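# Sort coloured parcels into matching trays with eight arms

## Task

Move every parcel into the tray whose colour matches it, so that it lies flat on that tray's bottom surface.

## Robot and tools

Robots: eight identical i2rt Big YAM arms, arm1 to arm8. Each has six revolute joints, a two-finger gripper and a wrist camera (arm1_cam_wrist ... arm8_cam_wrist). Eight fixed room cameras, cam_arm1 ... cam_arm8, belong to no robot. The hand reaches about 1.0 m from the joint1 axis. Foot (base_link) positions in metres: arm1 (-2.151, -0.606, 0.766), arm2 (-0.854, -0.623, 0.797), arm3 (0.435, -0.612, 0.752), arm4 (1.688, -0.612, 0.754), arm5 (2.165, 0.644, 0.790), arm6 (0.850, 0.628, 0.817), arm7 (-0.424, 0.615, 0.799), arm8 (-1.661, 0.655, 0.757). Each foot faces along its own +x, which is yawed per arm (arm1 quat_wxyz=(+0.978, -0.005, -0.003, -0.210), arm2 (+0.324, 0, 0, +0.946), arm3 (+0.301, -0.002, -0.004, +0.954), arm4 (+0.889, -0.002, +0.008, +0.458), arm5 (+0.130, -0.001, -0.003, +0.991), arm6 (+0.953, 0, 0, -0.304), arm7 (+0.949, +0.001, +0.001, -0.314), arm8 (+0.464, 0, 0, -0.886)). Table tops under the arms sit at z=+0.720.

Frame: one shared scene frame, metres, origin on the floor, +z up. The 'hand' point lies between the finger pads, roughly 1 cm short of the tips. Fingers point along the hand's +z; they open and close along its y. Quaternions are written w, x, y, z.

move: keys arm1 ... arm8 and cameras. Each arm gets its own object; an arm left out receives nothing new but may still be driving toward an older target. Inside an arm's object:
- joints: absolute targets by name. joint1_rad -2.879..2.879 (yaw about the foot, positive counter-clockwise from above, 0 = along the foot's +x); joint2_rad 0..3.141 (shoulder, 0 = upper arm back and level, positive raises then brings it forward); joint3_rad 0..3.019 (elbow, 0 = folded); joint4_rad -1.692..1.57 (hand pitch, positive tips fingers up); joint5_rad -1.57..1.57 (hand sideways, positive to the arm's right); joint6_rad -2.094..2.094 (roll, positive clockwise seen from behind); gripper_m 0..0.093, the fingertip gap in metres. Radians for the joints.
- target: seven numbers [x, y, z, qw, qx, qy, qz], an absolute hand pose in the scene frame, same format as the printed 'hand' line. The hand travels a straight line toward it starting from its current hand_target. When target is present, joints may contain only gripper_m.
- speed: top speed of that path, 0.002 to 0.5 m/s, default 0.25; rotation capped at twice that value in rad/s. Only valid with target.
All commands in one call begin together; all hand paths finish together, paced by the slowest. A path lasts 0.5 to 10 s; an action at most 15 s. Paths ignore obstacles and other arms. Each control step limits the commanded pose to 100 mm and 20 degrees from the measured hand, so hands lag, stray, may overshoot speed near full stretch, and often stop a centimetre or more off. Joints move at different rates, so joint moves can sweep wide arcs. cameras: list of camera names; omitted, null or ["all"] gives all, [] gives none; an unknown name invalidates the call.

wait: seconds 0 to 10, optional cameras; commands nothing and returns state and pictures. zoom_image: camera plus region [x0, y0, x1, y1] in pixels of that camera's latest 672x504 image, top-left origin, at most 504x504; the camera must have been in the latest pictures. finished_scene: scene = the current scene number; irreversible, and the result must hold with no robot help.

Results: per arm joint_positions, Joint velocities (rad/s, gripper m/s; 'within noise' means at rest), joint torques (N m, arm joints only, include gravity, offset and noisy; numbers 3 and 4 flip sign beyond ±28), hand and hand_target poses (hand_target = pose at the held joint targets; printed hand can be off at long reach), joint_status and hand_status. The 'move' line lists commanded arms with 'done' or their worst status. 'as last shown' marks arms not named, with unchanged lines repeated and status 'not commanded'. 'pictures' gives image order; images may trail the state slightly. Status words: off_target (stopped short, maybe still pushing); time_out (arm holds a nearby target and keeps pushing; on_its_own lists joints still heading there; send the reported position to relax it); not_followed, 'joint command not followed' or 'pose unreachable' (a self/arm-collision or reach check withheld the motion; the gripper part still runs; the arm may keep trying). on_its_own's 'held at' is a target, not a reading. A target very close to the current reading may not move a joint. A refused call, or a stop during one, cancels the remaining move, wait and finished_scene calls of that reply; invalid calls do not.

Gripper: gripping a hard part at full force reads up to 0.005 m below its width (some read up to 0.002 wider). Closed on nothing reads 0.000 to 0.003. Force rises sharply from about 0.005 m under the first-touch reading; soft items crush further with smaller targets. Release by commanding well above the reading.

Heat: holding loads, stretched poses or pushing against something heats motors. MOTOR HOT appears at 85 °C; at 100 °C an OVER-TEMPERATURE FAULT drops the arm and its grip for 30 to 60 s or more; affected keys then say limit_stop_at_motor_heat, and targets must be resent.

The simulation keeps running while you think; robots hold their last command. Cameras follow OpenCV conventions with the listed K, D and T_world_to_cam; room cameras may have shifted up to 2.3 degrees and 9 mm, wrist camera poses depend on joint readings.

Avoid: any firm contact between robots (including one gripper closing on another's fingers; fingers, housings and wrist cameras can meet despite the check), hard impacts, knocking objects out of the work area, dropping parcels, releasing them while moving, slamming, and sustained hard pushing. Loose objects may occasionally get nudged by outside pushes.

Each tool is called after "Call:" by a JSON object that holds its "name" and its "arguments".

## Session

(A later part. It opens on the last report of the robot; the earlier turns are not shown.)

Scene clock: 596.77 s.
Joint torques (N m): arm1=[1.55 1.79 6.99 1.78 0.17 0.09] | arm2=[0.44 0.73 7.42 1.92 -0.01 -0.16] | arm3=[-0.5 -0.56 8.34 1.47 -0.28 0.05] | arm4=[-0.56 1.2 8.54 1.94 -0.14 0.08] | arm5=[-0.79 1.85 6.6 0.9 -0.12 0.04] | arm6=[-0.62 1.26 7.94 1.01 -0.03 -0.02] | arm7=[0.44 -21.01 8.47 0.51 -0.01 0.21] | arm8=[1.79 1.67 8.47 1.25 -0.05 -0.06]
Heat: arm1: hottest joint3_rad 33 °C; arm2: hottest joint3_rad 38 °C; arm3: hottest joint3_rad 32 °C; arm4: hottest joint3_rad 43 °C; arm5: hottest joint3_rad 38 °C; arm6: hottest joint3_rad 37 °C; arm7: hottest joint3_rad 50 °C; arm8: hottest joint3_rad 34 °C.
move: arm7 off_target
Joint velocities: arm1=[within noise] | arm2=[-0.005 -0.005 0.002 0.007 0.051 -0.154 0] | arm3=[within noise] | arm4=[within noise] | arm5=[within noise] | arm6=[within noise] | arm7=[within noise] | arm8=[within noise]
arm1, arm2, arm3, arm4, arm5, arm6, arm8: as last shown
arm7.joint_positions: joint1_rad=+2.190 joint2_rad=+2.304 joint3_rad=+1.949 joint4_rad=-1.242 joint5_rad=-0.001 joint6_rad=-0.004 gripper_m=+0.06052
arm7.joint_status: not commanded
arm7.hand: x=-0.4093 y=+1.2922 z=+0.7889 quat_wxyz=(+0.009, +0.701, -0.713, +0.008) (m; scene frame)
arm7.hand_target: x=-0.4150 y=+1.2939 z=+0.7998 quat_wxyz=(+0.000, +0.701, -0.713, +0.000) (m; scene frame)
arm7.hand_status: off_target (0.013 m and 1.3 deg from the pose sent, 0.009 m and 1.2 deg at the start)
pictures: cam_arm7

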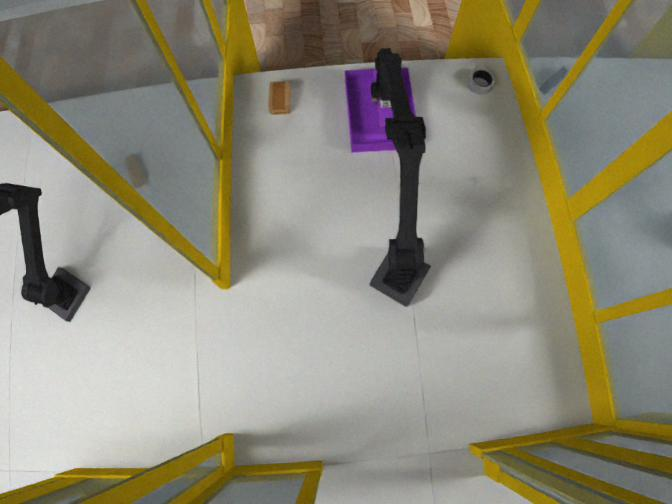

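Call:
{"name": "move", "arguments": {"arm7": {"target":[-0.415,1.290,0.75,0,-0.7009,0.7133,0],"speed":0.14}, "cameras": ["cam_arm7"]}}

Call:
{"name": "zoom_image", "arguments": {"camera": "cam_arm7", "region": [320, 20, 480, 170]}}

Scene clock: 603.43 s.
Joint torques (N m): arm1=[1.44 2.08 7.02 1.77 0.18 0.06] | arm2=[0.44 0.79 7.42 1.94 -0.01 -0.16] | arm3=[-0.5 -0.5 8.34 1.46 -0.29 0.06] | arm4=[-0.56 1.26 8.54 1.95 -0.14 0.08] | arm5=[-0.56 2.14 6.68 0.95 -0.12 0.06] | arm6=[-0.67 1.2 7.94 0.98 -0.04 -0.02] | arm7=[0.21 -17.85 8.27 0.53 0 0.22] | arm8=[1.96 1.44 8.53 1.32 -0.05 -0.06]
Heat: arm1: hottest joint3_rad 33 °C; arm2: hottest joint3_rad 38 °C; arm3: hottest joint3_rad 32 °C; arm4: hottest joint3_rad 43 °C; arm5: hottest joint3_rad 38 °C; arm6: hottest joint3_rad 37 °C; arm7: hottest joint3_rad 49 °C; arm8: hottest joint3_rad 34 °C.
move: arm7 off_target
Joint velocities: within noise
arm1.joint_positions: joint1_rad=-1.533 joint2_rad=+0.698 joint3_rad=+1.409 joint4_rad=-1.507 joint5_rad=+0.004 joint6_rad=-0.029 gripper_m=+0.09289
arm1.joint_status: not commanded
arm1.hand: x=-2.2431 y=-0.8197 z=+1.2676 quat_wxyz=(-0.210, -0.760, -0.525, +0.319) (m; scene frame)
arm1.hand_target: x=-2.2444 y=-0.8223 z=+1.2641 quat_wxyz=(-0.209, -0.763, -0.523, +0.317) (m; scene frame)
arm1.hand_status: not commanded
arm2, arm3, arm5, arm6, arm8: as last shown
arm4.joint_positions: joint1_rad=-1.884 joint2_rad=+0.700 joint3_rad=+1.407 joint4_rad=-1.509 joint5_rad=-0.013 joint6_rad=+0.009 gripper_m=+0.09291
arm4.joint_status: not commanded
arm4.hand: x=+1.8365 y=-0.7959 z=+1.2518 quat_wxyz=(-0.336, -0.415, -0.829, +0.168) (m; scene frame)
arm4.hand_target: x=+1.8369 y=-0.7983 z=+1.2499 quat_wxyz=(-0.337, -0.419, -0.826, +0.168) (m; scene frame)
arm4.hand_status: not commanded
arm7.joint_positions: joint1_rad=+2.190 joint2_rad=+2.306 joint3_rad=+1.892 joint4_rad=-1.140 joint5_rad=-0.001 joint6_rad=-0.004 gripper_m=+0.06052
arm7.joint_status: not commanded
arm7.hand: x=-0.4093 y=+1.2946 z=+0.7670 quat_wxyz=(-0.006, +0.701, -0.713, -0.007) (m; scene frame)
arm7.hand_target: x=-0.4150 y=+1.2897 z=+0.7503 quat_wxyz=(+0.000, +0.701, -0.713, +0.000) (m; scene frame)
arm7.hand_status: off_target (0.018 m and 1.1 deg from the pose sent, 0.040 m and 1.3 deg at the start)
pictures: cam_arm7

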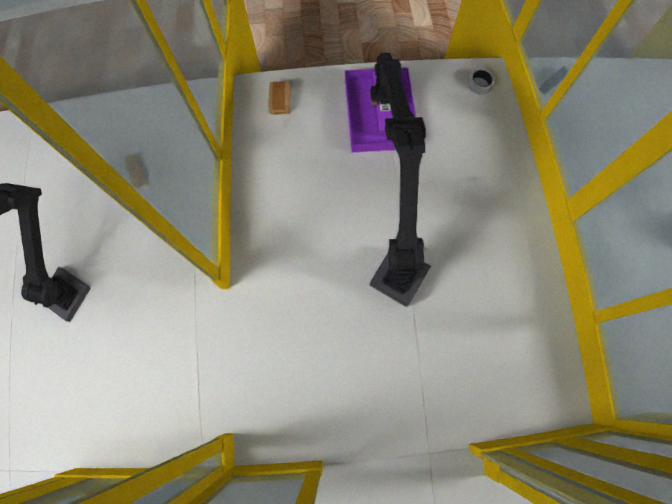

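Scaled by 3.150.

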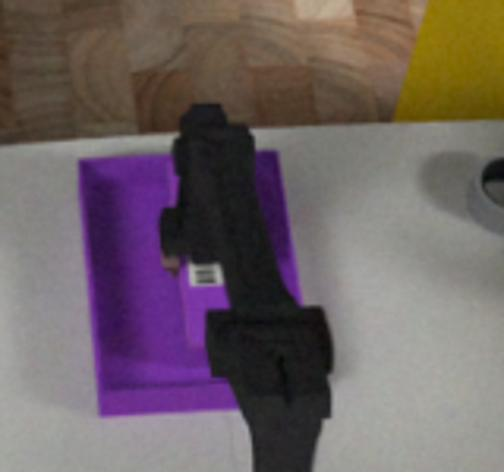

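Call:
{"name": "move", "arguments": {"arm7": {"target":[-0.415,1.288,0.738,0,-0.7009,0.7133,0],"speed":0.1}, "cameras": ["cam_arm7"]}}

Call:
{"name": "zoom_image", "arguments": {"camera": "cam_arm7", "region": [320, 20, 480, 170]}}

Scene clock: 608.90 s.
Joint torques (N m): arm1=[1.14 1.9 7.04 1.72 0.16 0.07] | arm2=[0.44 0.79 7.43 1.92 -0.01 -0.16] | arm3=[-0.62 -0.5 8.31 1.46 -0.28 0.06] | arm4=[-0.56 1.2 8.54 1.94 -0.14 0.08] | arm5=[-0.67 2.26 6.46 0.96 -0.14 0.03] | arm6=[-0.56 1.26 7.95 0.98 -0.03 -0.02] | arm7=[0.32 -17.96 8.21 0.65 0.01 0.21] | arm8=[2.02 1.67 8.5 1.31 -0.05 -0.06]
Heat: arm1: hottest joint3_rad 33 °C; arm2: hottest joint3_rad 38 °C; arm3: hottest joint3_rad 32 °C; arm4: hottest joint3_rad 43 °C; arm5: hottest joint3_rad 38 °C; arm6: hottest joint3_rad 37 °C; arm7: hottest joint3_rad 48 °C; arm8: hottest joint3_rad 34 °C.
move: arm7 off_target
Joint velocities: within noise
arm1, arm2, arm3, arm4, arm5, arm6, arm8: as last shown
arm7.joint_positions: joint1_rad=+2.190 joint2_rad=+2.317 joint3_rad=+1.876 joint4_rad=-1.116 joint5_rad=-0.001 joint6_rad=-0.004 gripper_m=+0.06052
arm7.joint_status: not commanded
arm7.hand: x=-0.4093 y=+1.2923 z=+0.7547 quat_wxyz=(-0.005, +0.701, -0.713, -0.006) (m; scene frame)
arm7.hand_target: x=-0.4150 y=+1.2876 z=+0.7382 quat_wxyz=(+0.000, +0.701, -0.713, +0.000) (m; scene frame)
arm7.hand_status: off_target (0.018 m and 1.0 deg from the pose sent, 0.030 m and 1.1 deg at the start)
pictures: cam_arm7

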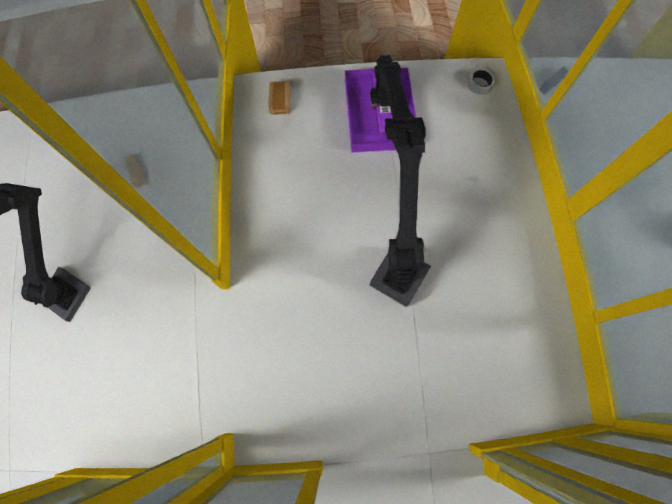

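Scaled by 3.150.

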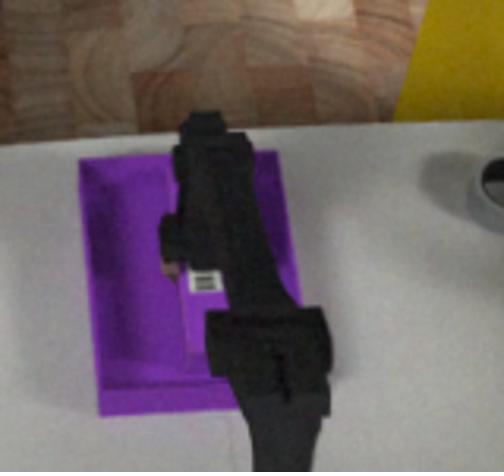

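Call:
{"name": "move", "arguments": {"arm7": {"target":[-0.413,1.292,0.730,0,-0.7009,0.7133,0],"speed":0.1}, "cameras": ["arm7_cam_wrist"]}}

Scene clock: 614.83 s.
Joint torques (N m): arm1=[1.44 1.79 7.12 1.8 0.16 0.07] | arm2=[0.44 0.79 7.42 1.94 -0.01 -0.16] | arm3=[-0.73 -0.67 8.35 1.46 -0.29 0.06] | arm4=[-0.62 1.2 8.53 1.94 -0.14 0.08] | arm5=[-0.97 1.67 6.5 0.94 -0.1 0.06] | arm6=[-0.67 1.26 7.94 0.98 -0.04 -0.02] | arm7=[0.26 -16.56 9.46 0.77 -0.01 0.17] | arm8=[1.9 1.38 8.44 1.21 -0.05 -0.07]
Heat: arm1: hottest joint3_rad 33 °C; arm2: hottest joint3_rad 38 °C; arm3: hottest joint3_rad 32 °C; arm4: hottest joint3_rad 43 °C; arm5: hottest joint3_rad 38 °C; arm6: hottest joint3_rad 37 °C; arm7: hottest joint3_rad 47 °C; arm8: hottest joint3_rad 34 °C.
move: arm7 off_target
Joint velocities: within noise
arm1, arm2, arm3, arm4: as last shown
arm5.joint_positions: joint1_rad=+1.511 joint2_rad=+0.697 joint3_rad=+1.396 joint4_rad=-1.488 joint5_rad=+0.000 joint6_rad=-0.329 gripper_m=+0.09288
arm5.joint_status: not commanded
arm5.hand: x=+2.0863 y=+0.4127 z=+1.2854 quat_wxyz=(+0.168, +0.653, +0.657, -0.338) (m; scene frame)
arm5.hand_target: x=+2.0868 y=+0.4140 z=+1.2847 quat_wxyz=(+0.167, +0.657, +0.656, -0.333) (m; scene frame)
arm5.hand_status: not commanded
arm6.joint_positions: joint1_rad=-1.171 joint2_rad=+0.701 joint3_rad=+1.397 joint4_rad=-1.493 joint5_rad=+0.001 joint6_rad=-0.226 gripper_m=+0.09289
arm6.joint_status: not commanded
arm6.hand: x=+0.7976 y=+0.3929 z=+1.3127 quat_wxyz=(-0.201, -0.653, -0.657, +0.319) (m; scene frame)
arm6.hand_target: x=+0.7980 y=+0.3947 z=+1.3133 quat_wxyz=(-0.202, -0.655, -0.655, +0.318) (m; scene frame)
arm6.hand_status: not commanded
arm7.joint_positions: joint1_rad=+2.190 joint2_rad=+2.319 joint3_rad=+1.876 joint4_rad=-1.115 joint5_rad=-0.001 joint6_rad=-0.004 gripper_m=+0.06052
arm7.joint_status: not commanded
arm7.hand: x=-0.4093 y=+1.2922 z=+0.7534 quat_wxyz=(-0.005, +0.701, -0.713, -0.006) (m; scene frame)
arm7.hand_target: x=-0.4130 y=+1.2911 z=+0.7305 quat_wxyz=(+0.000, +0.701, -0.713, +0.000) (m; scene frame)
arm7.hand_status: off_target (0.024 m and 0.9 deg from the pose sent, 0.025 m and 1.0 deg at the start)
arm8.joint_positions: joint1_rad=+0.333 joint2_rad=+0.698 joint3_rad=+1.404 joint4_rad=-1.506 joint5_rad=-0.001 joint6_rad=-0.267 gripper_m=+0.09293
arm8.joint_status: not commanded
arm8.hand: x=-1.7252 y=+0.4274 z=+1.2551 quat_wxyz=(-0.186, -0.657, -0.653, +0.327) (m; scene frame)
arm8.hand_target: x=-1.7260 y=+0.4253 z=+1.2537 quat_wxyz=(-0.185, -0.655, -0.655, +0.328) (m; scene frame)
arm8.hand_status: not commanded
pictures: arm7_cam_wrist
camera_calibration:
arm7_cam_wrist: T_world_to_cam=[[0.99992, -0.00183289, 0.0125191, 0.399089], [-0.00850428, -0.829976, 0.557734, 0.655109], [0.00936831, -0.557796, -0.829925, 1.47115], [0, 0, 0, 1]] pos_world=[-0.407268, 1.36506, 0.850576]

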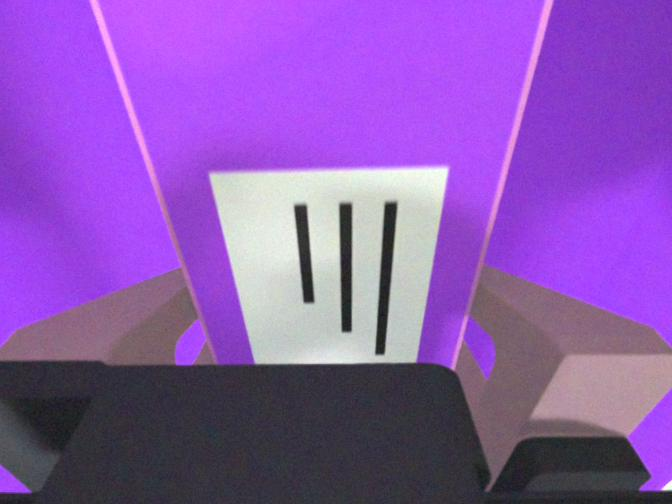

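Contact with floor (.7534, torque relieved). Release.

Call:
{"name": "move", "arguments": {"arm7": {"joints":{"gripper_m":0.093}}, "cameras": []}}

Call:
{"name": "move", "arguments": {"arm7": {"target":[-0.409,1.292,0.92,0,-0.7009,0.7133,0],"speed":0.2}, "cameras": []}}

Call:
{"name": "move", "arguments": {"arm7": {"joints":{"joint2_rad":0.7,"joint3_rad":1.4,"joint4_rad":-1.5}}, "cameras": ["cam_arm7"]}}

Call:
{"name": "zoom_image", "arguments": {"camera": "cam_arm7", "region": [320, 20, 480, 170]}}

Scene clock: 623.43 s.
Joint torques (N m): arm1=[1.26 2.02 7.17 1.74 0.16 0.07] | arm2=[0.44 0.79 7.42 1.92 -0.01 -0.15] | arm3=[-0.56 -0.62 8.29 1.46 -0.27 0.07] | arm4=[-0.56 1.2 8.54 1.94 -0.14 0.08] | arm5=[-0.67 1.79 6.3 0.9 -0.17 0.01] | arm6=[-0.62 1.26 7.94 1.01 -0.04 -0.02] | arm7=[0.38 -17.67 9.31 0.42 0 0.17] | arm8=[1.55 1.49 8.4 1.28 -0.06 -0.09]
Heat: arm1: hottest joint3_rad 33 °C; arm2: hottest joint3_rad 38 °C; arm3: hottest joint3_rad 32 °C; arm4: hottest joint3_rad 43 °C; arm5: hottest joint3_rad 38 °C; arm6: hottest joint3_rad 37 °C; arm7: hottest joint3_rad 46 °C; arm8: hottest joint3_rad 34 °C.
move: arm7 done
Joint velocities: arm1=[within noise] | arm2=[within noise] | arm3=[within noise] | arm4=[within noise] | arm5=[within noise] | arm6=[within noise] | arm7=[-0.024 -0.015 0.027 0.002 0.154 -0.007 0] | arm8=[within noise]
arm1, arm3, arm4, arm5, arm6, arm8: as last shown
arm2.joint_positions: joint1_rad=-1.433 joint2_rad=+0.695 joint3_rad=+1.402 joint4_rad=-1.506 joint5_rad=+0.000 joint6_rad=-0.508 gripper_m=+0.09292
arm2.joint_status: not commanded
arm2.hand: x=-0.7354 y=-0.4189 z=+1.2946 quat_wxyz=(-0.363, +0.650, -0.660, -0.101) (m; scene frame)
arm2.hand_target: x=-0.7344 y=-0.4161 z=+1.2936 quat_wxyz=(-0.363, +0.655, -0.655, -0.098) (m; scene frame)
arm2.hand_status: not commanded
arm7.joint_positions: joint1_rad=+2.190 joint2_rad=+2.332 joint3_rad=+1.876 joint4_rad=-1.107 joint5_rad=-0.001 joint6_rad=-0.003 gripper_m=+0.09289
arm7.joint_status: all done
arm7.hand: x=-0.4093 y=+1.2918 z=+0.7449 quat_wxyz=(-0.003, +0.701, -0.714, -0.004) (m; scene frame)
arm7.hand_target: x=-0.4130 y=+1.2910 z=+0.7304 quat_wxyz=(+0.000, +0.701, -0.713, +0.000) (m; scene frame)
arm7.hand_status: not commanded
pictures: none
No camera images: "cameras" was empty.

Scene clock: 625.20 s.
Joint torques (N m): arm1=[1.38 1.96 7.1 1.8 0.17 0.05] | arm2=[0.44 0.79 7.42 1.92 -0.01 -0.16] | arm3=[-0.5 -0.62 8.29 1.44 -0.28 0.06] | arm4=[-0.56 1.2 8.54 1.94 -0.14 0.08] | arm5=[-0.85 1.9 6.24 1.09 -0.12 0.04] | arm6=[-0.67 1.26 7.94 0.99 -0.04 -0.02] | arm7=[-0.21 -18.43 15.38 -0.35 0 0.1] | arm8=[1.96 1.67 8.49 1.28 -0.06 -0.07]
Heat: arm1: hottest joint3_rad 33 °C; arm2: hottest joint3_rad 38 °C; arm3: hottest joint3_rad 32 °C; arm4: hottest joint3_rad 43 °C; arm5: hottest joint3_rad 38 °C; arm6: hottest joint3_rad 37 °C; arm7: hottest joint3_rad 46 °C; arm8: hottest joint3_rad 34 °C.
move: arm7 off_target
Joint velocities: within noise
arm1, arm2, arm3, arm4, arm5, arm6, arm8: as last shown
arm7.joint_positions: joint1_rad=+2.190 joint2_rad=+2.184 joint3_rad=+2.034 joint4_rad=-1.470 joint5_rad=-0.001 joint6_rad=-0.003 gripper_m=+0.09293
arm7.joint_status: not commanded
arm7.hand: x=-0.4096 y=+1.2752 z=+0.8992 quat_wxyz=(+0.017, +0.700, -0.713, +0.016) (m; scene frame)
arm7.hand_target: x=-0.4091 y=+1.2906 z=+0.9201 quat_wxyz=(+0.000, +0.701, -0.713, +0.000) (m; scene frame)
arm7.hand_status: off_target (0.027 m and 2.7 deg from the pose sent, 0.175 m and 0.6 deg at the start)
pictures: none
No camera images: "cameras" was empty.

Scene clock: 627.20 s.
Joint torques (N m): arm1=[1.55 1.61 7.12 1.8 0.17 0.08] | arm2=[0.44 0.79 7.42 1.94 -0.01 -0.15] | arm3=[-0.56 -0.56 8.32 1.46 -0.28 0.06] | arm4=[-0.56 1.26 8.54 1.94 -0.14 0.08] | arm5=[-0.44 1.79 6.53 1.14 -0.09 0.04] | arm6=[-0.67 1.26 7.94 0.99 -0.04 -0.02] | arm7=[-0.21 -0.09 8.09 0.81 -0.02 0.11] | arm8=[1.85 1.67 8.46 1.32 -0.05 -0.07]
Heat: arm1: hottest joint3_rad 33 °C; arm2: hottest joint3_rad 38 °C; arm3: hottest joint3_rad 32 °C; arm4: hottest joint3_rad 43 °C; arm5: hottest joint3_rad 38 °C; arm6: hottest joint3_rad 37 °C; arm7: hottest joint3_rad 46 °C; arm8: hottest joint3_rad 34 °C.
move: arm7 done
Joint velocities: within noise
arm1, arm2, arm3, arm4, arm5, arm6, arm8: as last shown
arm7.joint_positions: joint1_rad=+2.190 joint2_rad=+0.696 joint3_rad=+1.411 joint4_rad=-1.489 joint5_rad=-0.001 joint6_rad=-0.003 gripper_m=+0.09293
arm7.joint_status: all done
arm7.hand: x=-0.4182 y=+0.8525 z=+1.3040 quat_wxyz=(-0.278, +0.645, -0.657, -0.273) (m; scene frame)
arm7.hand_target: x=-0.4180 y=+0.8528 z=+1.2959 quat_wxyz=(-0.270, +0.649, -0.661, -0.264) (m; scene frame)
arm7.hand_status: not commanded
pictures: cam_arm7

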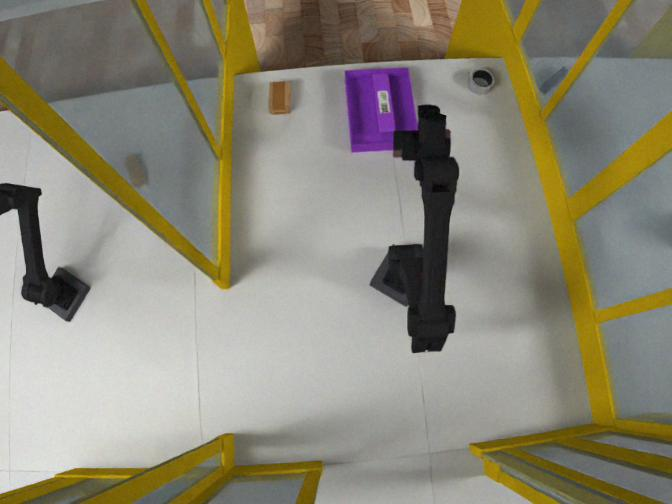

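Scaled by 3.150.

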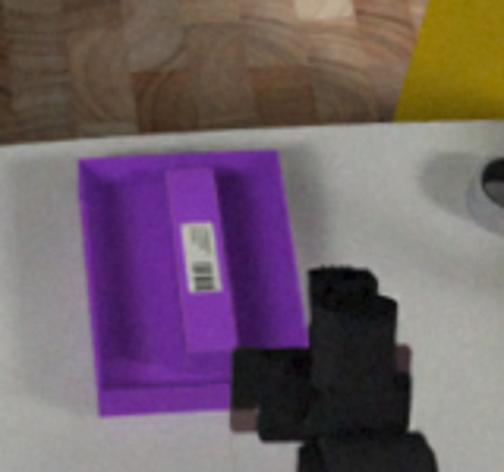

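Call:
{"name": "finished_scene", "arguments": {"scene": 2}}

The scene is finished: the task was done.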